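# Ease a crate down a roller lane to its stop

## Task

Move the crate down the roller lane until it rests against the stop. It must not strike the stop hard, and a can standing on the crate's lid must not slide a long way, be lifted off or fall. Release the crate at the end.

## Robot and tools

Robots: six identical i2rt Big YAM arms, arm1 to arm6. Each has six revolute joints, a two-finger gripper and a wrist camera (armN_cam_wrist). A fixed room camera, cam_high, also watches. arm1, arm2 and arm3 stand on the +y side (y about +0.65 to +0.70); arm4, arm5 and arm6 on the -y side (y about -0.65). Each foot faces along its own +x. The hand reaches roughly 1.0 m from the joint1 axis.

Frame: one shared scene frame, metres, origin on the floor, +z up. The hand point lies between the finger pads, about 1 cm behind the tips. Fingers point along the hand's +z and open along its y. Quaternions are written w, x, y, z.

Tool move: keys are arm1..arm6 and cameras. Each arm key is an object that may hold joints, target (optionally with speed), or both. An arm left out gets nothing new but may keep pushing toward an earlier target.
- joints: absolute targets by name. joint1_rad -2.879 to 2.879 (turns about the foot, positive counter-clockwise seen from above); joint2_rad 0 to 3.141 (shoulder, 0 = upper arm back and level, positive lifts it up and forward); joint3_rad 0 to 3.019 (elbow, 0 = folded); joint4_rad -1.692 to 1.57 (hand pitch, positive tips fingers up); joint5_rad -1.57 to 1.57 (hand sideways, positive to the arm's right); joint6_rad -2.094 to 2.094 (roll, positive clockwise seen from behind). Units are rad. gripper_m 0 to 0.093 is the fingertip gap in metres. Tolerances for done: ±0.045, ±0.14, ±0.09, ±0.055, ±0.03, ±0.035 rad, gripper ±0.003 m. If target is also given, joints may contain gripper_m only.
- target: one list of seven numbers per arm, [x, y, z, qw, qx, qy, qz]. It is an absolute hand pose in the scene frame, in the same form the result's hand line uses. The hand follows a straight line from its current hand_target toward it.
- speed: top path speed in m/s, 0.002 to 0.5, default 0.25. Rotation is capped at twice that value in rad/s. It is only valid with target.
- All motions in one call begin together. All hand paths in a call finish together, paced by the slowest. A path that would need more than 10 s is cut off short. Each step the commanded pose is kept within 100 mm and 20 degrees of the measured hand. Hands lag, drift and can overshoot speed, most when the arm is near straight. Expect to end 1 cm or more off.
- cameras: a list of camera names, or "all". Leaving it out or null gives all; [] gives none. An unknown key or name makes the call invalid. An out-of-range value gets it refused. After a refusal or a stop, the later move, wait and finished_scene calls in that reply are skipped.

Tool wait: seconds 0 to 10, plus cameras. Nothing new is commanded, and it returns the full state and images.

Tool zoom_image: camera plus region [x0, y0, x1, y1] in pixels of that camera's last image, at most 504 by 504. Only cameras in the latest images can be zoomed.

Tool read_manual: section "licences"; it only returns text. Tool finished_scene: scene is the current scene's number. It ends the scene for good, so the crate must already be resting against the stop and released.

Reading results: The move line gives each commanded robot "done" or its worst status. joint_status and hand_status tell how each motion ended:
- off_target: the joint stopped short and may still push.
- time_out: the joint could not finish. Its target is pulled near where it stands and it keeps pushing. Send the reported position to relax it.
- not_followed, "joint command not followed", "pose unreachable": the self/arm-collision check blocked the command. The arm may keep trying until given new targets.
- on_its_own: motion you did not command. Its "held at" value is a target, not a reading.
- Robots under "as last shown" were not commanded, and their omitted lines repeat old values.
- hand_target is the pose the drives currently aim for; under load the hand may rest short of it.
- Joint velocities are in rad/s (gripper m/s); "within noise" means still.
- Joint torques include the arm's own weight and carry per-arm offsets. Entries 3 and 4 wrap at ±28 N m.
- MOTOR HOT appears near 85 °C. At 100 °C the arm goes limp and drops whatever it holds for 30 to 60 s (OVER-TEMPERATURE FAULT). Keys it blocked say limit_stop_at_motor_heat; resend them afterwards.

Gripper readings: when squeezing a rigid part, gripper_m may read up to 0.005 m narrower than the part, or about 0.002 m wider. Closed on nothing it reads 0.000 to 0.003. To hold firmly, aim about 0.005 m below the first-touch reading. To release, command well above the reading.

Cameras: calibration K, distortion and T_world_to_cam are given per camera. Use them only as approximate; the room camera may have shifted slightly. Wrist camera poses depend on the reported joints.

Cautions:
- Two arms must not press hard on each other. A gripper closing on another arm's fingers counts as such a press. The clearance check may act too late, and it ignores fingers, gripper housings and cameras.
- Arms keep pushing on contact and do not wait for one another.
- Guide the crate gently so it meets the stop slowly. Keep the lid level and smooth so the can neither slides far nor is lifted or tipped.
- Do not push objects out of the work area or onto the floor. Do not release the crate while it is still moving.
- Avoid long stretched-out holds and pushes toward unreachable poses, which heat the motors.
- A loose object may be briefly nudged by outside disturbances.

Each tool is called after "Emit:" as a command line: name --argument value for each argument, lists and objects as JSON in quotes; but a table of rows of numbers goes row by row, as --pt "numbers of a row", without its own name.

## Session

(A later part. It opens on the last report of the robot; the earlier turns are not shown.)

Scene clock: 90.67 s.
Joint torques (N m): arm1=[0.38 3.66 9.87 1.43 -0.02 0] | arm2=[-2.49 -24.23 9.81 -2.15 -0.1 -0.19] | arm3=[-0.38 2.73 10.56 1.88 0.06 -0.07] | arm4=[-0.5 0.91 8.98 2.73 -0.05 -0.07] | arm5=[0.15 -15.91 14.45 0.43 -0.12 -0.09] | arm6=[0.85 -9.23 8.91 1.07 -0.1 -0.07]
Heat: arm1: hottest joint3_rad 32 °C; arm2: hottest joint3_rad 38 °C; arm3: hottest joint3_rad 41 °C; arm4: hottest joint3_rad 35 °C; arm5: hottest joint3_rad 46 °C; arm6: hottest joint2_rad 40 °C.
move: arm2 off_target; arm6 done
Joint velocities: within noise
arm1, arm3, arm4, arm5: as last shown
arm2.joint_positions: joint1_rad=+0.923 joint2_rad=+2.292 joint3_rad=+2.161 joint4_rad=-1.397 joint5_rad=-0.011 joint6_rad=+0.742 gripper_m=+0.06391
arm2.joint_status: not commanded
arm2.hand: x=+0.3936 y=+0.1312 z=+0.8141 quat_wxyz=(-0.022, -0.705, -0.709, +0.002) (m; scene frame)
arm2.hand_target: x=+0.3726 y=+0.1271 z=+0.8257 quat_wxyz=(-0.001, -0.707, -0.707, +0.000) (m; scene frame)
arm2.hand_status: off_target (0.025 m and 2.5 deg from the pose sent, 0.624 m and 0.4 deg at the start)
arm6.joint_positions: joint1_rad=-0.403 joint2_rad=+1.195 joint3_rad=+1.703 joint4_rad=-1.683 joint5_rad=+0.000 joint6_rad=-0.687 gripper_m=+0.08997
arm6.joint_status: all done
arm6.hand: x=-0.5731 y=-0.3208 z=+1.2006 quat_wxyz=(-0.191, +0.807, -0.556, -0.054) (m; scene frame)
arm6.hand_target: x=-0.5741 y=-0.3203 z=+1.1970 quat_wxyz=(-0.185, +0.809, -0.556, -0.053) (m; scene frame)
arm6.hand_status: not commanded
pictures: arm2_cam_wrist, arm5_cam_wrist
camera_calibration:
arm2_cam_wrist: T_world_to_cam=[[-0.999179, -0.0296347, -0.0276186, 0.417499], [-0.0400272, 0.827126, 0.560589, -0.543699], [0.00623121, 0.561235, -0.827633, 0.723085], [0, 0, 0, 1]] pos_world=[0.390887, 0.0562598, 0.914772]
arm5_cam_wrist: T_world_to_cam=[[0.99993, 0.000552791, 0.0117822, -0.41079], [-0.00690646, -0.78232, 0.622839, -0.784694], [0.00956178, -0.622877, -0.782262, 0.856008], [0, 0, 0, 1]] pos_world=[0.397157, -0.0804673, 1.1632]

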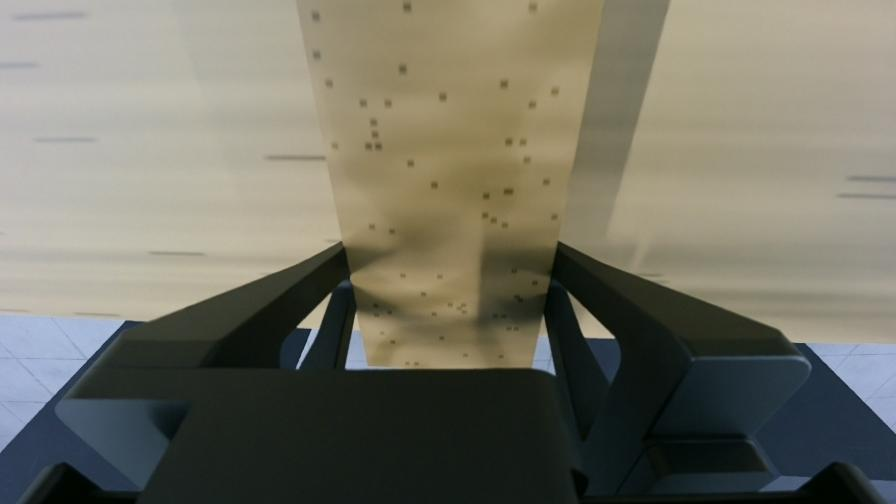

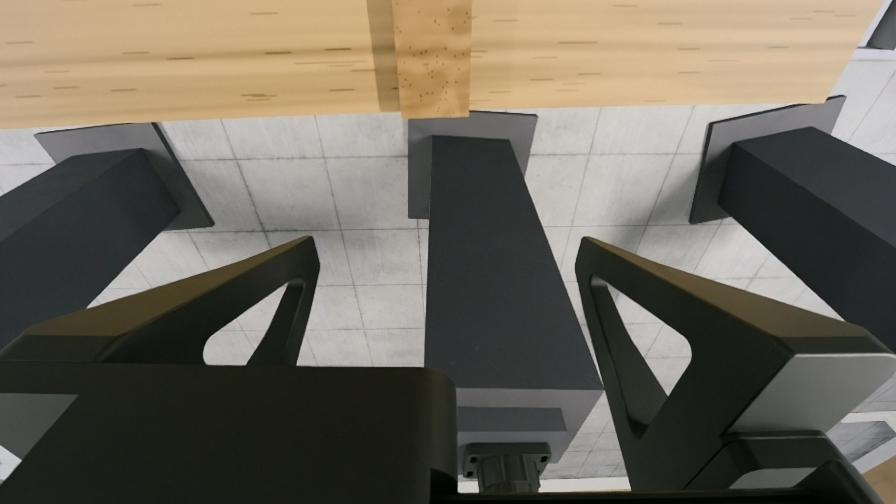

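Emit:
move --arm5 '{"target":[0.394,-0.139,0.805,0,0.7071,-0.7071,0],"speed":0.15}' --cameras '["arm5_cam_wrist"]'

Emit:
move --arm5 '{"joints":{"gripper_m":0.05}}' --cameras '["arm5_cam_wrist"]'

Scene clock: 102.10 s.
Joint torques (N m): arm1=[0.56 3.43 9.87 1.29 -0.03 0.03] | arm2=[-2.26 -23.59 9.78 -2.13 -0.11 -0.22] | arm3=[-0.5 2.9 10.59 1.88 0.07 -0.08] | arm4=[-0.67 0.79 8.94 2.69 -0.06 -0.07] | arm5=[-1.08 -17.96 6.58 1.05 -0.12 -0.09] | arm6=[0.85 -9.23 8.91 1.07 -0.1 -0.07]
Heat: arm1: hottest joint3_rad 32 °C; arm2: hottest joint2_rad 37 °C; arm3: hottest joint3_rad 41 °C; arm4: hottest joint3_rad 36 °C; arm5: hottest joint3_rad 46 °C; arm6: hottest joint2_rad 38 °C.
move: arm5 off_target
Joint velocities: within noise
arm1, arm2, arm3, arm4, arm6: as last shown
arm5.joint_positions: joint1_rad=+0.266 joint2_rad=+2.116 joint3_rad=+1.256 joint4_rad=-0.690 joint5_rad=+0.018 joint6_rad=+0.194 gripper_m=+0.09396
arm5.joint_status: not commanded
arm5.hand: x=+0.3896 y=-0.1360 z=+0.8167 quat_wxyz=(-0.006, +0.707, -0.707, -0.005) (m; scene frame)
arm5.hand_target: x=+0.3939 y=-0.1392 z=+0.8053 quat_wxyz=(+0.000, +0.707, -0.707, +0.000) (m; scene frame)
arm5.hand_status: off_target (0.013 m and 0.9 deg from the pose sent, 0.265 m and 1.9 deg at the start)
pictures: arm5_cam_wrist
camera_calibration:
arm5_cam_wrist: T_world_to_cam=[[0.999889, 0.0145179, 0.00333627, -0.391266], [0.00976732, -0.80806, 0.589019, -0.594032], [0.0112473, -0.588921, -0.808112, 0.69639], [0, 0, 0, 1]] pos_world=[0.389192, -0.0642137, 0.913963]

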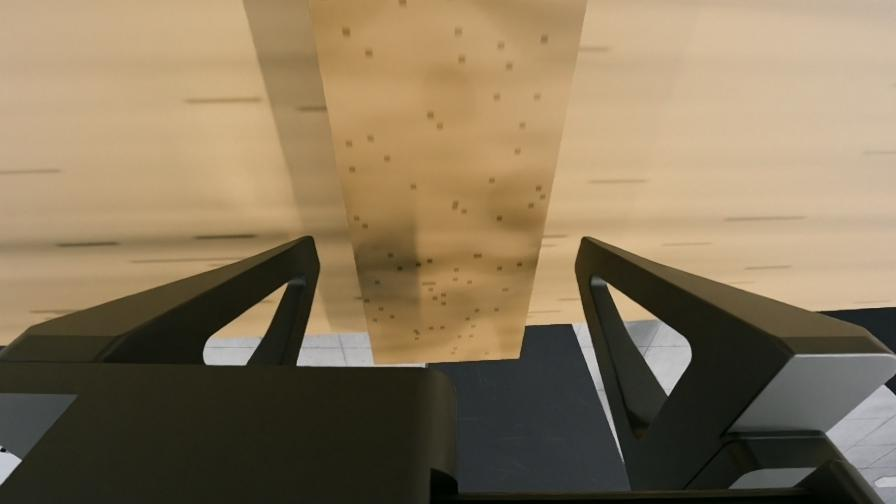

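Scene clock: 102.70 s.
Joint torques (N m): arm1=[0.5 3.6 9.85 1.43 -0.02 0] | arm2=[-3.08 -23.41 9.87 -2.29 -0.11 -0.21] | arm3=[-0.62 2.78 10.56 1.87 0.07 -0.07] | arm4=[-0.56 0.97 8.94 2.7 -0.05 -0.07] | arm5=[-1.03 -17.96 6.6 1.05 -0.09 -0.09] | arm6=[0.85 -9.23 8.91 1.07 -0.1 -0.07]
Heat: arm1: hottest joint3_rad 32 °C; arm2: hottest joint2_rad 37 °C; arm3: hottest joint3_rad 41 °C; arm4: hottest joint3_rad 36 °C; arm5: hottest joint3_rad 46 °C; arm6: hottest joint2_rad 38 °C.
move: arm5 off_target
Joint velocities: within noise
arm1, arm2, arm3, arm4, arm6: as last shown
arm5.joint_positions: joint1_rad=+0.266 joint2_rad=+2.116 joint3_rad=+1.256 joint4_rad=-0.690 joint5_rad=+0.017 joint6_rad=+0.194 gripper_m=+0.06085
arm5.joint_status: gripper_m off_target (ended at +0.06088, target +0.05000)
arm5.hand: x=+0.3894 y=-0.1360 z=+0.8167 quat_wxyz=(-0.005, +0.707, -0.707, -0.005) (m; scene frame)
arm5.hand_target: x=+0.3939 y=-0.1392 z=+0.8053 quat_wxyz=(+0.000, +0.707, -0.707, +0.000) (m; scene frame)
arm5.hand_status: not commanded
pictures: arm5_cam_wrist
camera_calibration:
arm5_cam_wrist: T_world_to_cam=[[0.999885, 0.0149428, 0.00254698, -0.390416], [0.0105741, -0.807972, 0.589126, -0.594437], [0.0108611, -0.589032, -0.808037, 0.696466], [0, 0, 0, 1]] pos_world=[0.389093, -0.0642139, 0.913963]

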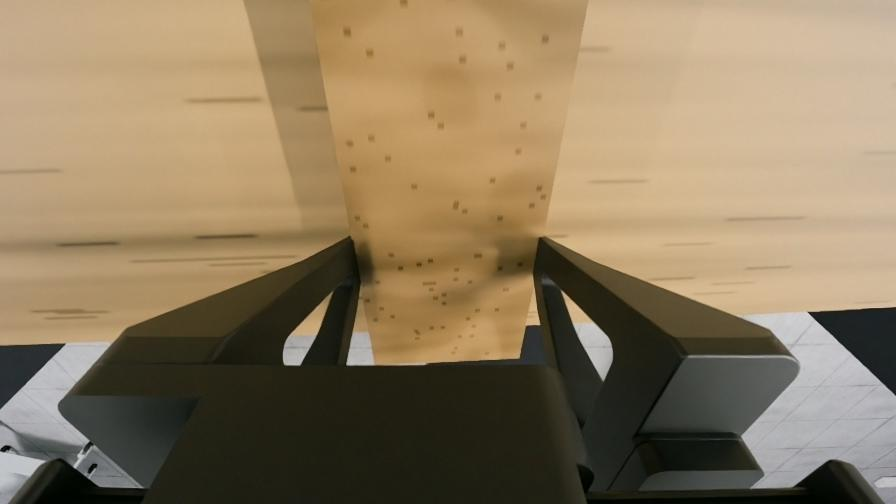

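Emit:
move --arm5 '{"joints":{"gripper_m":0.08}}' --cameras '[]'

Emit:
move --arm5 '{"target":[0.393,-0.138,0.795,0,0.7071,-0.7071,0],"speed":0.15}' --cameras '[]'

Emit:
move --arm5 '{"joints":{"gripper_m":0.05}}' --cameras '["arm5_cam_wrist"]'

Scene clock: 110.20 s.
Joint torques (N m): arm1=[0.38 3.6 9.81 1.44 0 -0.02] | arm2=[-2.73 -24.35 9.77 -2.13 -0.13 -0.18] | arm3=[-0.38 2.96 10.59 1.87 0.06 -0.08] | arm4=[-0.5 0.79 8.94 2.71 -0.04 -0.06] | arm5=[-1.08 -17.96 6.58 1.03 -0.08 -0.09] | arm6=[0.85 -9.23 8.91 1.07 -0.1 -0.07]
Heat: arm1: hottest joint3_rad 33 °C; arm2: hottest joint2_rad 39 °C; arm3: hottest joint3_rad 42 °C; arm4: hottest joint3_rad 36 °C; arm5: hottest joint3_rad 44 °C; arm6: hottest joint2_rad 37 °C.
move: arm5 done
Joint velocities: within noise
arm1, arm2, arm3, arm4, arm6: as last shown
arm5.joint_positions: joint1_rad=+0.266 joint2_rad=+2.116 joint3_rad=+1.256 joint4_rad=-0.690 joint5_rad=+0.017 joint6_rad=+0.194 gripper_m=+0.07984
arm5.joint_status: all done
arm5.hand: x=+0.3896 y=-0.1360 z=+0.8167 quat_wxyz=(-0.005, +0.707, -0.707, -0.005) (m; scene frame)
arm5.hand_target: x=+0.3938 y=-0.1392 z=+0.8053 quat_wxyz=(+0.000, +0.707, -0.707, +0.000) (m; scene frame)
arm5.hand_status: not commanded
pictures: none
No camera images: "cameras" was empty.

Scene clock: 111.23 s.
Joint torques (N m): arm1=[0.15 3.66 9.85 1.46 -0.02 0] | arm2=[-2.61 -24.35 9.78 -2.15 -0.12 -0.19] | arm3=[-0.38 2.73 10.61 1.87 0.05 -0.07] | arm4=[-0.5 0.79 8.92 2.65 -0.06 -0.07] | arm5=[-0.91 -17.49 6.94 1.05 -0.08 -0.08] | arm6=[0.85 -9.23 8.92 1.06 -0.1 -0.07]
Heat: arm1: hottest joint3_rad 33 °C; arm2: hottest joint2_rad 39 °C; arm3: hottest joint3_rad 42 °C; arm4: hottest joint3_rad 36 °C; arm5: hottest joint3_rad 44 °C; arm6: hottest joint2_rad 37 °C.
move: arm5 off_target
Joint velocities: within noise
arm1.joint_positions: joint1_rad=+0.695 joint2_rad=+0.647 joint3_rad=+1.378 joint4_rad=-1.397 joint5_rad=-0.127 joint6_rad=+0.100 gripper_m=+0.09396
arm1.joint_status: not commanded
arm1.hand: x=-1.0056 y=+0.5281 z=+1.4616 quat_wxyz=(-0.431, -0.356, -0.824, +0.091) (m; scene frame)
arm1.hand_target: x=-1.0069 y=+0.5294 z=+1.4746 quat_wxyz=(-0.443, -0.352, -0.819, +0.096) (m; scene frame)
arm1.hand_status: not commanded
arm2, arm6: as last shown
arm3.joint_positions: joint1_rad=-0.361 joint2_rad=+0.580 joint3_rad=+1.402 joint4_rad=-1.152 joint5_rad=-0.009 joint6_rad=+0.141 gripper_m=+0.09396
arm3.joint_status: not commanded
arm3.hand: x=+0.8218 y=+0.4784 z=+1.5712 quat_wxyz=(-0.381, -0.685, -0.432, +0.446) (m; scene frame)
arm3.hand_target: x=+0.8232 y=+0.4826 z=+1.5822 quat_wxyz=(-0.387, -0.679, -0.428, +0.453) (m; scene frame)
arm3.hand_status: not commanded
arm4.joint_positions: joint1_rad=+0.072 joint2_rad=+0.566 joint3_rad=+1.325 joint4_rad=-1.372 joint5_rad=-0.133 joint6_rad=-0.072 gripper_m=+0.09396
arm4.joint_status: not commanded
arm4.hand: x=+1.4143 y=-0.4410 z=+1.2944 quat_wxyz=(-0.242, +0.751, -0.474, -0.390) (m; scene frame)
arm4.hand_target: x=+1.4147 y=-0.4431 z=+1.3071 quat_wxyz=(-0.251, +0.746, -0.469, -0.400) (m; scene frame)
arm4.hand_status: not commanded
arm5.joint_positions: joint1_rad=+0.266 joint2_rad=+2.133 joint3_rad=+1.256 joint4_rad=-0.673 joint5_rad=+0.017 joint6_rad=+0.194 gripper_m=+0.07993
arm5.joint_status: not commanded
arm5.hand: x=+0.3895 y=-0.1362 z=+0.8080 quat_wxyz=(-0.005, +0.707, -0.707, -0.005) (m; scene frame)
arm5.hand_target: x=+0.3929 y=-0.1383 z=+0.7952 quat_wxyz=(+0.000, +0.707, -0.707, +0.000) (m; scene frame)
arm5.hand_status: off_target (0.014 m and 0.9 deg from the pose sent, 0.022 m and 0.8 deg at the start)
pictures: none
No camera images: "cameras" was empty.

Scene clock: 111.77 s.
Joint torques (N m): arm1=[0.56 3.84 9.84 1.48 -0.03 0.02] | arm2=[-2.55 -24.06 9.7 -2.18 -0.13 -0.21] | arm3=[-0.38 2.78 10.55 1.92 0.05 -0.08] | arm4=[-0.56 0.79 8.94 2.7 -0.05 -0.06] | arm5=[-0.91 -17.49 6.94 1.03 -0.06 -0.08] | arm6=[0.85 -9.23 8.91 1.07 -0.1 -0.06]
Heat: arm1: hottest joint3_rad 33 °C; arm2: hottest joint2_rad 39 °C; arm3: hottest joint3_rad 42 °C; arm4: hottest joint3_rad 36 °C; arm5: hottest joint3_rad 44 °C; arm6: hottest joint2_rad 37 °C.
move: arm5 off_target
Joint velocities: within noise
arm1, arm2, arm3, arm4, arm6: as last shown
arm5.joint_positions: joint1_rad=+0.266 joint2_rad=+2.133 joint3_rad=+1.256 joint4_rad=-0.673 joint5_rad=+0.016 joint6_rad=+0.193 gripper_m=+0.06244
arm5.joint_status: gripper_m off_target (ended at +0.06247, target +0.05000)
arm5.hand: x=+0.3896 y=-0.1362 z=+0.8080 quat_wxyz=(-0.005, +0.707, -0.707, -0.005) (m; scene frame)
arm5.hand_target: x=+0.3930 y=-0.1383 z=+0.7952 quat_wxyz=(+0.000, +0.707, -0.707, +0.000) (m; scene frame)
arm5.hand_status: not commanded
pictures: arm5_cam_wrist
camera_calibration:
arm5_cam_wrist: T_world_to_cam=[[0.999892, 0.0145649, 0.00183307, -0.390071], [0.0106879, -0.807893, 0.589232, -0.589531], [0.010063, -0.589149, -0.807962, 0.68961], [0, 0, 0, 1]] pos_world=[0.38939, -0.0643141, 0.905264]

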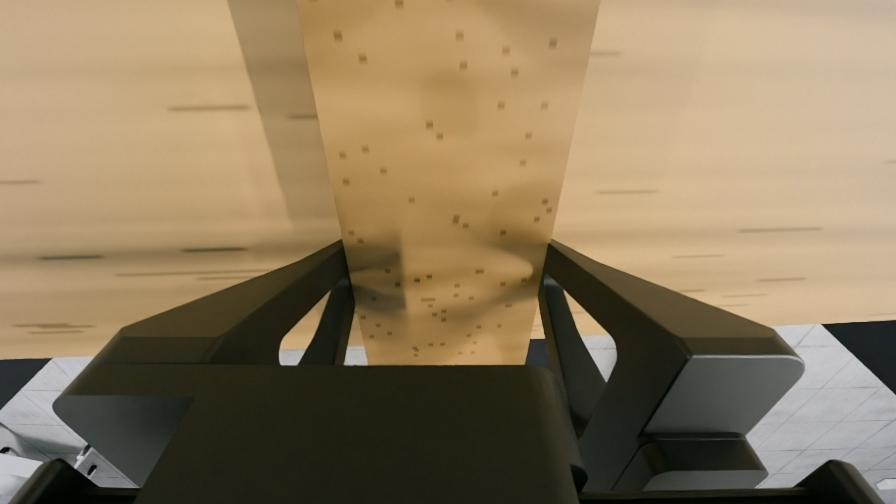

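Emit:
move --arm2 '{"joints":{"gripper_m":0.09}}' --cameras '[]'

Emit:
move --arm2 '{"target":[0.375,0.14,1.0,0,0.7071,0.7071,0],"speed":0.2}' --cameras '[]'

Emit:
move --arm5 '{"target":[0.95,-0.138,0.774,0,0.7071,-0.7071,0],"speed":0.1}' --arm2 '{"joints":{"joint1_rad":0.4,"joint2_rad":1.2,"joint3_rad":1.7}}' --cameras '["arm4_cam_wrist","arm5_cam_wrist"]'

Emit:
move --arm5 '{"target":[1.03,-0.14,0.772,0,0.7071,-0.7071,0],"speed":0.03}' --cameras '["arm4_cam_wrist"]'

Scene clock: 122.40 s.
Joint torques (N m): arm1=[0.79 3.6 9.91 1.43 -0.03 0] | arm2=[-2.73 -23.77 9.63 -0.96 0.35 -0.17] | arm3=[-0.26 2.84 10.58 1.87 0.06 -0.08] | arm4=[-0.5 0.91 8.94 2.69 -0.05 -0.06] | arm5=[-0.03 -17.49 6.93 1.05 -0.06 0] | arm6=[0.91 -9.29 8.91 1.07 -0.1 -0.06]
Heat: arm1: hottest joint3_rad 33 °C; arm2: hottest joint2_rad 41 °C; arm3: hottest joint3_rad 42 °C; arm4: hottest joint3_rad 36 °C; arm5: hottest joint3_rad 42 °C; arm6: hottest joint2_rad 36 °C.
move: arm2 done
Joint velocities: within noise
arm1, arm3, arm4, arm6: as last shown
arm2.joint_positions: joint1_rad=+0.919 joint2_rad=+2.290 joint3_rad=+2.161 joint4_rad=-1.433 joint5_rad=-0.025 joint6_rad=+0.737 gripper_m=+0.08998
arm2.joint_status: all done
arm2.hand: x=+0.3875 y=+0.1372 z=+0.8150 quat_wxyz=(-0.005, -0.705, -0.709, -0.005) (m; scene frame)
arm2.hand_target: x=+0.3725 y=+0.1271 z=+0.8257 quat_wxyz=(-0.001, -0.707, -0.707, +0.000) (m; scene frame)
arm2.hand_status: not commanded
arm5.joint_positions: joint1_rad=+0.254 joint2_rad=+2.133 joint3_rad=+1.256 joint4_rad=-0.673 joint5_rad=+0.016 joint6_rad=+0.185 gripper_m=+0.06244
arm5.joint_status: not commanded
arm5.hand: x=+0.3954 y=-0.1353 z=+0.8080 quat_wxyz=(-0.005, +0.706, -0.709, -0.005) (m; scene frame)
arm5.hand_target: x=+0.3931 y=-0.1383 z=+0.7952 quat_wxyz=(+0.000, +0.707, -0.707, +0.000) (m; scene frame)
arm5.hand_status: not commanded
pictures: none
No camera images: "cameras" was empty.

Scene clock: 123.93 s.
Joint torques (N m): arm1=[0.15 3.84 9.83 1.48 -0.02 0] | arm2=[-1.38 -20.48 11.47 0.23 0.09 -0.04] | arm3=[-0.62 2.78 10.58 1.88 0.06 -0.08] | arm4=[-0.67 0.85 8.96 2.69 -0.05 -0.06] | arm5=[2.78 -17.55 7.06 1.22 -0.16 0.3] | arm6=[0.85 -9.23 8.92 1.06 -0.1 -0.07]
Heat: arm1: hottest joint3_rad 33 °C; arm2: hottest joint2_rad 41 °C; arm3: hottest joint3_rad 42 °C; arm4: hottest joint3_rad 36 °C; arm5: hottest joint3_rad 42 °C; arm6: hottest joint2_rad 36 °C.
move: arm2 off_target
Joint velocities: within noise
arm1, arm3, arm4, arm6: as last shown
arm2.joint_positions: joint1_rad=+0.911 joint2_rad=+2.140 joint3_rad=+2.366 joint4_rad=-1.670 joint5_rad=-0.018 joint6_rad=+0.736 gripper_m=+0.09001
arm2.joint_status: not commanded
arm2.hand: x=+0.3732 y=+0.1473 z=+0.9940 quat_wxyz=(-0.064, -0.705, -0.706, +0.001) (m; scene frame)
arm2.hand_target: x=+0.3745 y=+0.1406 z=+0.9994 quat_wxyz=(-0.071, -0.705, -0.705, +0.003) (m; scene frame)
arm2.hand_status: off_target (0.010 m and 7.3 deg from the pose sent, 0.185 m and 0.9 deg at the start; a joint's target at an end of its range on 30 of 46 steps)
arm5.joint_positions: joint1_rad=+0.220 joint2_rad=+2.134 joint3_rad=+1.254 joint4_rad=-0.678 joint5_rad=+0.019 joint6_rad=+0.153 gripper_m=+0.06244
arm5.joint_status: not commanded
arm5.hand: x=+0.4142 y=-0.1349 z=+0.8069 quat_wxyz=(-0.004, +0.705, -0.709, -0.001) (m; scene frame)
arm5.hand_target: x=+0.3929 y=-0.1385 z=+0.7953 quat_wxyz=(+0.000, +0.707, -0.707, +0.000) (m; scene frame)
arm5.hand_status: not commanded
pictures: none
No camera images: "cameras" was empty.

Scene clock: 130.27 s.
Joint torques (N m): arm1=[0.32 3.72 9.87 1.5 -0.02 0.01] | arm2=[-0.62 -6.3 7.94 0.8 -0.05 -0.04] | arm3=[-0.5 2.84 10.56 1.87 0.06 -0.06] | arm4=[-0.62 0.85 8.92 2.73 -0.07 -0.07] | arm5=[-6.59 -21.36 15.66 1.4 0.27 -0.6] | arm6=[0.85 -9.23 8.91 1.07 -0.1 -0.07]
Heat: arm1: hottest joint3_rad 33 °C; arm2: hottest joint2_rad 40 °C; arm3: hottest joint3_rad 42 °C; arm4: hottest joint3_rad 36 °C; arm5: hottest joint3_rad 41 °C; arm6: hottest joint2_rad 35 °C.
move: arm2 done; arm5 off_target
Joint velocities: within noise
arm1, arm3, arm4: as last shown
arm2.joint_positions: joint1_rad=+0.397 joint2_rad=+1.199 joint3_rad=+1.700 joint4_rad=-1.674 joint5_rad=-0.012 joint6_rad=+0.736 gripper_m=+0.09001
arm2.joint_status: all done
arm2.hand: x=-0.0028 y=+0.2882 z=+1.2068 quat_wxyz=(-0.193, -0.845, -0.496, +0.061) (m; scene frame)
arm2.hand_target: x=-0.0016 y=+0.2895 z=+1.2057 quat_wxyz=(-0.190, -0.844, -0.498, +0.058) (m; scene frame)
arm2.hand_status: not commanded
arm5.joint_positions: joint1_rad=-0.579 joint2_rad=+2.446 joint3_rad=+1.837 joint4_rad=-0.997 joint5_rad=+0.000 joint6_rad=-0.660 gripper_m=+0.06256
arm5.joint_status: not commanded
arm5.hand: x=+0.8889 y=-0.1327 z=+0.7835 quat_wxyz=(+0.025, +0.710, -0.704, +0.001) (m; scene frame)
arm5.hand_target: x=+0.9466 y=-0.1432 z=+0.7767 quat_wxyz=(-0.002, +0.706, -0.708, +0.002) (m; scene frame)
arm5.hand_status: off_target (0.062 m and 2.9 deg from the pose sent, 0.537 m and 0.6 deg at the start)
arm6.joint_positions: joint1_rad=-0.403 joint2_rad=+1.195 joint3_rad=+1.703 joint4_rad=-1.683 joint5_rad=+0.000 joint6_rad=-0.687 gripper_m=+0.08997
arm6.joint_status: not commanded
arm6.hand: x=-0.5731 y=-0.3208 z=+1.2006 quat_wxyz=(-0.191, +0.807, -0.556, -0.054) (m; scene frame)
arm6.hand_target: x=-0.5741 y=-0.3203 z=+1.1970 quat_wxyz=(-0.185, +0.809, -0.556, -0.053) (m; scene frame)
arm6.hand_status: not commanded
pictures: arm4_cam_wrist, arm5_cam_wrist
camera_calibration:
arm4_cam_wrist: T_world_to_cam=[[0.904734, 0.425977, 0.00013082, -1.09384], [0.402495, -0.854759, -0.327696, -0.516368], [-0.139479, 0.29653, -0.944783, 1.67963], [0, 0, 0, 1]] pos_world=[1.43174, -0.473483, 1.41782]
arm5_cam_wrist: T_world_to_cam=[[0.999207, 0.0235869, -0.0320877, -0.860915], [0.0385303, -0.776291, 0.629196, -0.629551], [-0.0100686, -0.629934, -0.776584, 0.65472], [0, 0, 0, 1]] pos_world=[0.891081, -0.0559787, 0.876931]

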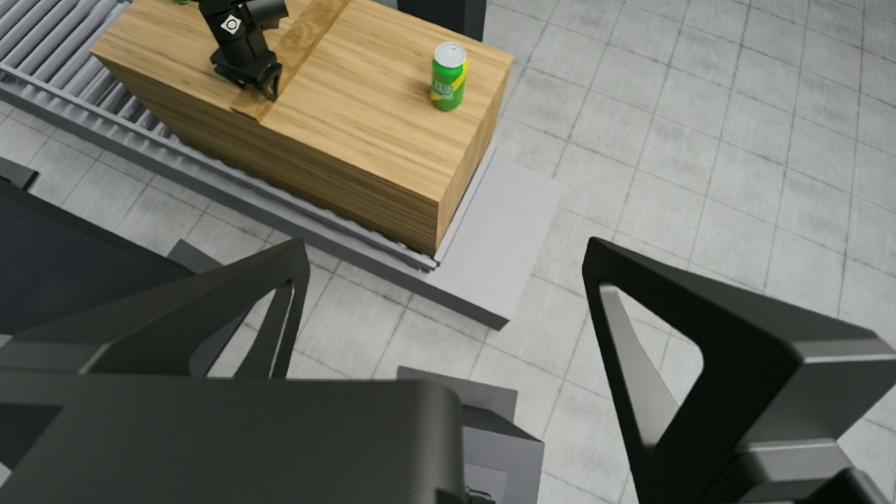

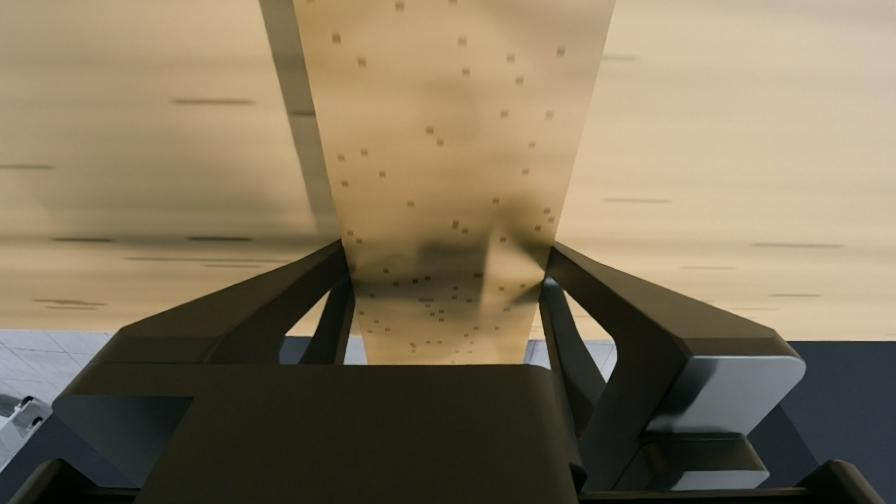

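Scene clock: 133.57 s.
Joint torques (N m): arm1=[0.15 3.66 9.84 1.39 -0.01 0] | arm2=[-0.85 -6.36 8.06 0.8 -0.09 -0.06] | arm3=[-0.56 2.73 10.59 1.87 0.06 -0.08] | arm4=[-0.56 0.73 8.87 2.66 -0.06 -0.07] | arm5=[-9.52 -21.71 18.35 2.33 1.08 -0.78] | arm6=[0.85 -9.23 8.91 1.07 -0.1 -0.07]
Heat: arm1: hottest joint3_rad 33 °C; arm2: hottest joint2_rad 39 °C; arm3: hottest joint3_rad 42 °C; arm4: hottest joint3_rad 36 °C; arm5: hottest joint3_rad 42 °C; arm6: hottest joint2_rad 35 °C.
move: arm5 off_target
Joint velocities: within noise
arm1, arm2, arm3, arm4, arm6: as last shown
arm5.joint_positions: joint1_rad=-0.584 joint2_rad=+2.487 joint3_rad=+1.915 joint4_rad=-1.092 joint5_rad=-0.013 joint6_rad=-0.680 gripper_m=+0.06271
arm5.joint_status: not commanded
arm5.hand: x=+0.8908 y=-0.1326 z=+0.7823 quat_wxyz=(+0.054, +0.714, -0.698, -0.003) (m; scene frame)
arm5.hand_target: x=+0.9823 y=-0.1495 z=+0.7820 quat_wxyz=(-0.001, +0.706, -0.709, +0.006) (m; scene frame)
arm5.hand_status: off_target (0.140 m and 6.4 deg from the pose sent, 0.142 m and 2.9 deg at the start; pose on its path clipped on 55 of 99 steps)
pictures: arm4_cam_wrist
camera_calibration:
arm4_cam_wrist: T_world_to_cam=[[0.904734, 0.425977, 0.00013082, -1.09384], [0.402495, -0.854759, -0.327696, -0.516368], [-0.139479, 0.29653, -0.944783, 1.67963], [0, 0, 0, 1]] pos_world=[1.43174, -0.473483, 1.41782]

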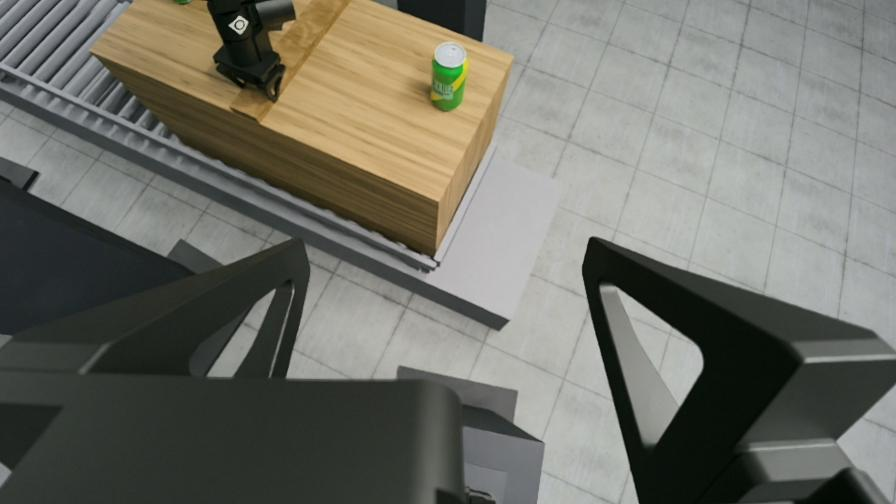

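Emit:
move --arm5 '{"target":[0.888,-0.138,0.775,0,0.7071,-0.7071,0],"speed":0.05}' --cameras '["arm4_cam_wrist"]'

Emit:
zoom_image --camera "arm4_cam_wrist" --region '[350, 30, 600, 300]'

Scene clock: 142.97 s.
Joint torques (N m): arm1=[0.5 3.37 9.84 1.42 -0.01 -0.01] | arm2=[-0.56 -6.24 8.02 0.68 -0.1 -0.06] | arm3=[-0.32 2.78 10.62 1.85 0.07 -0.07] | arm4=[-0.56 0.85 8.9 2.7 -0.04 -0.08] | arm5=[-0.26 -25.41 6.09 1.62 1.69 0.1] | arm6=[0.85 -9.29 8.91 1.07 -0.1 -0.06]
Heat: arm1: hottest joint3_rad 33 °C; arm2: hottest joint2_rad 37 °C; arm3: hottest joint3_rad 42 °C; arm4: hottest joint3_rad 37 °C; arm5: hottest joint3_rad 43 °C; arm6: hottest joint2_rad 35 °C.
move: arm5 off_target
Joint velocities: arm1=[within noise] | arm2=[within noise] | arm3=[within noise] | arm4=[within noise] | arm5=[-0.015 -0.005 -0.012 -0.012 -0.154 -0.051 -0.001] | arm6=[within noise]
arm1, arm2, arm3, arm4, arm6: as last shown
arm5.joint_positions: joint1_rad=-0.585 joint2_rad=+2.422 joint3_rad=+1.781 joint4_rad=-0.921 joint5_rad=-0.038 joint6_rad=-0.667 gripper_m=+0.06271
arm5.joint_status: not commanded
arm5.hand: x=+0.8859 y=-0.1322 z=+0.7812 quat_wxyz=(+0.006, +0.710, -0.704, -0.021) (m; scene frame)
arm5.hand_target: x=+0.8879 y=-0.1381 z=+0.7752 quat_wxyz=(+0.001, +0.707, -0.707, +0.000) (m; scene frame)
arm5.hand_status: off_target (0.009 m and 2.5 deg from the pose sent, 0.010 m and 6.3 deg at the start)
pictures: arm4_cam_wrist
camera_calibration:
arm4_cam_wrist: T_world_to_cam=[[0.904734, 0.425977, 0.00013082, -1.09384], [0.402495, -0.854759, -0.327696, -0.516368], [-0.139479, 0.29653, -0.944783, 1.67963], [0, 0, 0, 1]] pos_world=[1.43174, -0.473483, 1.41782]

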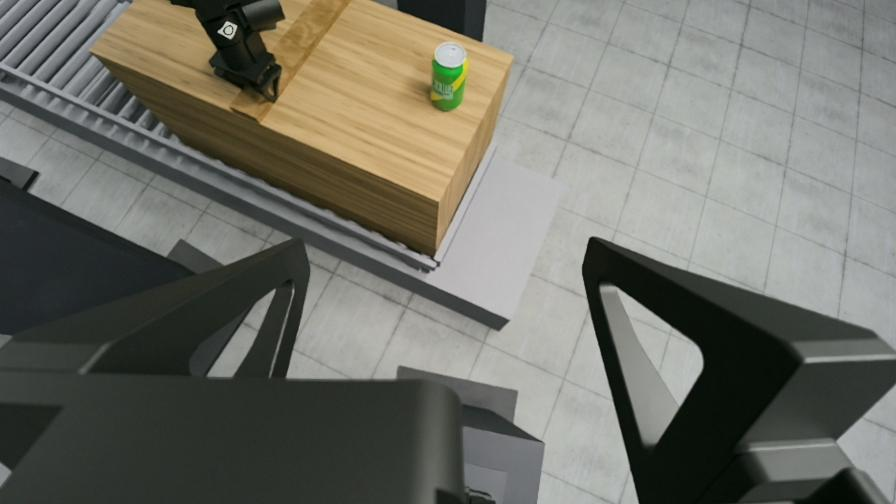

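Scaled by 1.867 from the camera's 896x504 image, which has a finer 1280x720 frame.

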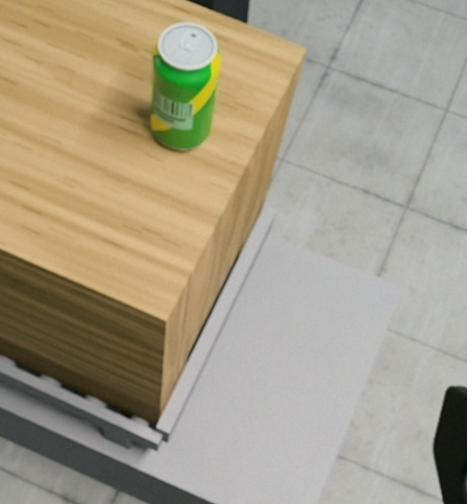

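Emit:
move --arm5 '{"target":[0.894,-0.138,0.775,0,0.7071,-0.7071,0],"speed":0.05}' --cameras '[]'

Emit:
move --arm5 '{"joints":{"gripper_m":0.09}}' --cameras '[]'

Emit:
move --arm5 '{"target":[0.892,-0.15,0.93,0,0.7071,-0.7071,0],"speed":0.15}' --cameras '["arm4_cam_wrist","cam_high"]'

Emit:
zoom_image --camera "arm4_cam_wrist" --region '[350, 30, 600, 300]'

Scene clock: 151.20 s.
Joint torques (N m): arm1=[0.5 3.78 9.87 1.47 -0.02 -0.01] | arm2=[-0.38 -6.53 8.02 0.79 -0.09 -0.06] | arm3=[-0.67 2.84 10.58 1.94 0.06 -0.08] | arm4=[-0.67 0.85 8.98 2.69 -0.05 -0.05] | arm5=[-0.91 -24.82 7.65 1.32 1.7 0.03] | arm6=[0.85 -9.17 8.91 1.07 -0.1 -0.07]
Heat: arm1: hottest joint3_rad 33 °C; arm2: hottest joint2_rad 36 °C; arm3: hottest joint3_rad 43 °C; arm4: hottest joint3_rad 37 °C; arm5: hottest joint3_rad 41 °C; arm6: hottest joint2_rad 34 °C.
move: arm5 off_target
Joint velocities: within noise
arm1, arm2, arm3, arm4, arm6: as last shown
arm5.joint_positions: joint1_rad=-0.585 joint2_rad=+2.422 joint3_rad=+1.781 joint4_rad=-0.921 joint5_rad=-0.038 joint6_rad=-0.667 gripper_m=+0.06271
arm5.joint_status: not commanded
arm5.hand: x=+0.8860 y=-0.1320 z=+0.7815 quat_wxyz=(+0.006, +0.710, -0.704, -0.021) (m; scene frame)
arm5.hand_target: x=+0.8939 y=-0.1380 z=+0.7754 quat_wxyz=(+0.000, +0.707, -0.707, +0.000) (m; scene frame)
arm5.hand_status: off_target (0.012 m and 2.5 deg from the pose sent, 0.012 m and 2.5 deg at the start)
pictures: none
No camera images: "cameras" was empty.

Scene clock: 151.90 s.
Joint torques (N m): arm1=[0.73 3.49 9.83 1.43 -0.03 -0.02] | arm2=[-0.32 -6.53 7.97 0.7 -0.08 -0.06] | arm3=[-0.56 2.9 10.59 1.89 0.05 -0.08] | arm4=[-0.62 0.79 8.94 2.7 -0.05 -0.08] | arm5=[-1.08 -24.82 7.64 0.98 0.1 0.04] | arm6=[0.85 -9.29 8.91 1.07 -0.1 -0.07]
Heat: arm1: hottest joint3_rad 33 °C; arm2: hottest joint2_rad 36 °C; arm3: hottest joint3_rad 43 °C; arm4: hottest joint3_rad 37 °C; arm5: hottest joint3_rad 41 °C; arm6: hottest joint2_rad 34 °C.
move: arm5 done
Joint velocities: within noise
arm1.joint_positions: joint1_rad=+0.695 joint2_rad=+0.647 joint3_rad=+1.378 joint4_rad=-1.397 joint5_rad=-0.127 joint6_rad=+0.100 gripper_m=+0.09396
arm1.joint_status: not commanded
arm1.hand: x=-1.0056 y=+0.5281 z=+1.4616 quat_wxyz=(-0.431, -0.356, -0.824, +0.091) (m; scene frame)
arm1.hand_target: x=-1.0069 y=+0.5294 z=+1.4746 quat_wxyz=(-0.443, -0.352, -0.819, +0.096) (m; scene frame)
arm1.hand_status: not commanded
arm2, arm6: as last shown
arm3.joint_positions: joint1_rad=-0.361 joint2_rad=+0.580 joint3_rad=+1.402 joint4_rad=-1.152 joint5_rad=-0.009 joint6_rad=+0.141 gripper_m=+0.09396
arm3.joint_status: not commanded
arm3.hand: x=+0.8218 y=+0.4784 z=+1.5712 quat_wxyz=(-0.381, -0.685, -0.432, +0.446) (m; scene frame)
arm3.hand_target: x=+0.8232 y=+0.4826 z=+1.5822 quat_wxyz=(-0.387, -0.679, -0.428, +0.453) (m; scene frame)
arm3.hand_status: not commanded
arm4.joint_positions: joint1_rad=+0.072 joint2_rad=+0.566 joint3_rad=+1.325 joint4_rad=-1.372 joint5_rad=-0.133 joint6_rad=-0.072 gripper_m=+0.09396
arm4.joint_status: not commanded
arm4.hand: x=+1.4143 y=-0.4410 z=+1.2944 quat_wxyz=(-0.242, +0.751, -0.474, -0.390) (m; scene frame)
arm4.hand_target: x=+1.4147 y=-0.4431 z=+1.3071 quat_wxyz=(-0.251, +0.746, -0.469, -0.400) (m; scene frame)
arm4.hand_status: not commanded
arm5.joint_positions: joint1_rad=-0.584 joint2_rad=+2.422 joint3_rad=+1.781 joint4_rad=-0.911 joint5_rad=+0.000 joint6_rad=-0.667 gripper_m=+0.08990
arm5.joint_status: all done
arm5.hand: x=+0.8923 y=-0.1339 z=+0.7813 quat_wxyz=(-0.001, +0.710, -0.704, -0.003) (m; scene frame)
arm5.hand_target: x=+0.8938 y=-0.1380 z=+0.7754 quat_wxyz=(+0.000, +0.707, -0.707, +0.000) (m; scene frame)
arm5.hand_status: not commanded
pictures: none
No camera images: "cameras" was empty.

Scene clock: 153.60 s.
Joint torques (N m): arm1=[0.44 3.9 9.84 1.47 -0.03 -0.02] | arm2=[0.03 -6.36 8.05 0.81 -0.11 -0.08] | arm3=[-0.5 2.9 10.58 1.88 0.07 -0.07] | arm4=[-0.56 0.79 8.95 2.71 -0.04 -0.06] | arm5=[-1.2 -24.94 9.5 0.51 0.11 -0.04] | arm6=[0.85 -9.23 8.91 1.07 -0.1 -0.06]
Heat: arm1: hottest joint3_rad 33 °C; arm2: hottest joint2_rad 36 °C; arm3: hottest joint3_rad 43 °C; arm4: hottest joint3_rad 37 °C; arm5: hottest joint3_rad 41 °C; arm6: hottest joint2_rad 34 °C.
move: arm5 done
Joint velocities: arm1=[within noise] | arm2=[within noise] | arm3=[within noise] | arm4=[within noise] | arm5=[within noise] | arm6=[0.005 -0.005 -0.017 0.002 -0.007 -0.154 0.001]
arm1, arm2, arm3, arm4, arm6: as last shown
arm5.joint_positions: joint1_rad=-0.588 joint2_rad=+2.186 joint3_rad=+1.760 joint4_rad=-1.135 joint5_rad=+0.000 joint6_rad=-0.667 gripper_m=+0.08993
arm5.joint_status: not commanded
arm5.hand: x=+0.8866 y=-0.1470 z=+0.9234 quat_wxyz=(+0.003, +0.709, -0.705, -0.002) (m; scene frame)
arm5.hand_target: x=+0.8920 y=-0.1500 z=+0.9301 quat_wxyz=(+0.000, +0.707, -0.707, +0.000) (m; scene frame)
arm5.hand_status: done (0.009 m and 0.5 deg from the pose sent, 0.150 m and 0.6 deg at the start)
pictures: arm4_cam_wrist, cam_high
camera_calibration:
arm4_cam_wrist: T_world_to_cam=[[0.904734, 0.425977, 0.00013082, -1.09384], [0.402495, -0.854759, -0.327696, -0.516368], [-0.139479, 0.29653, -0.944783, 1.67963], [0, 0, 0, 1]] pos_world=[1.43174, -0.473483, 1.41782]

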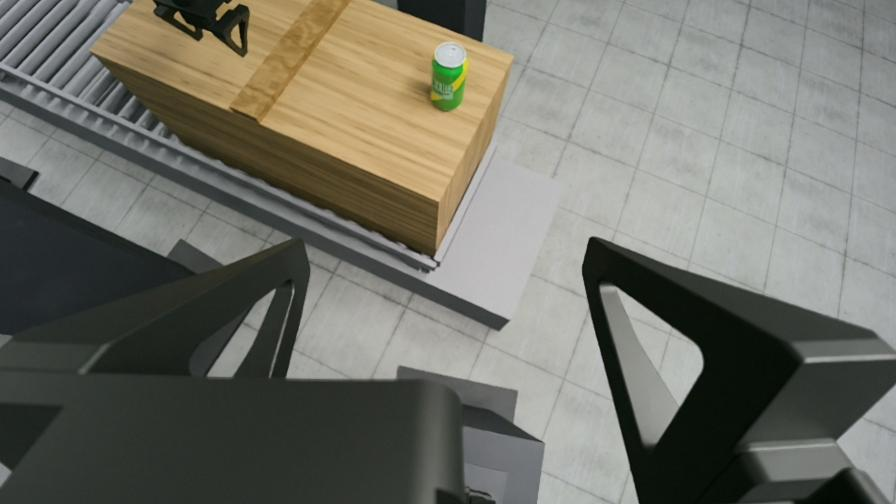

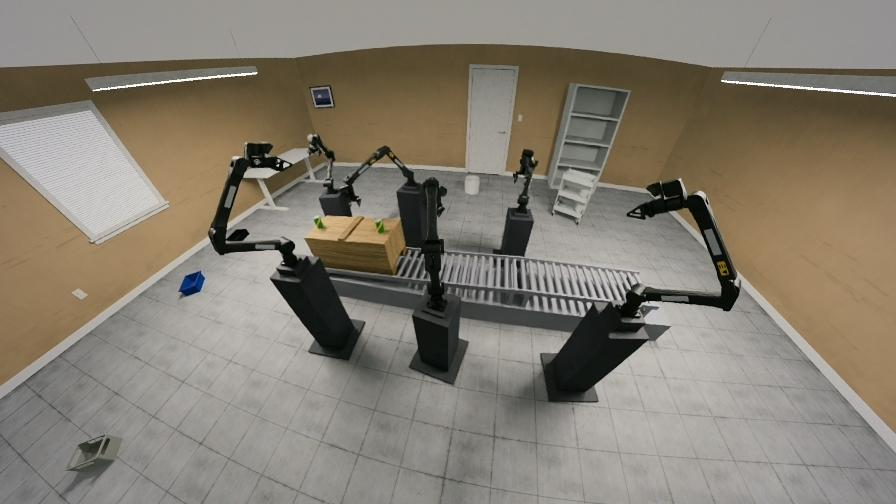

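Scaled by 1.867 from the camera's 896x504 image, which has a finer 1280x720 frame.

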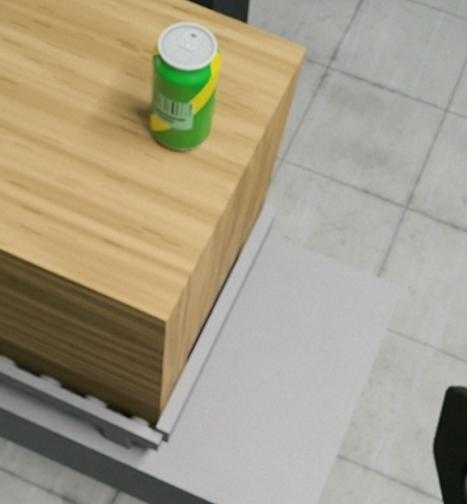

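Emit:
finished_scene --scene 2

The scene is finished: the task was done.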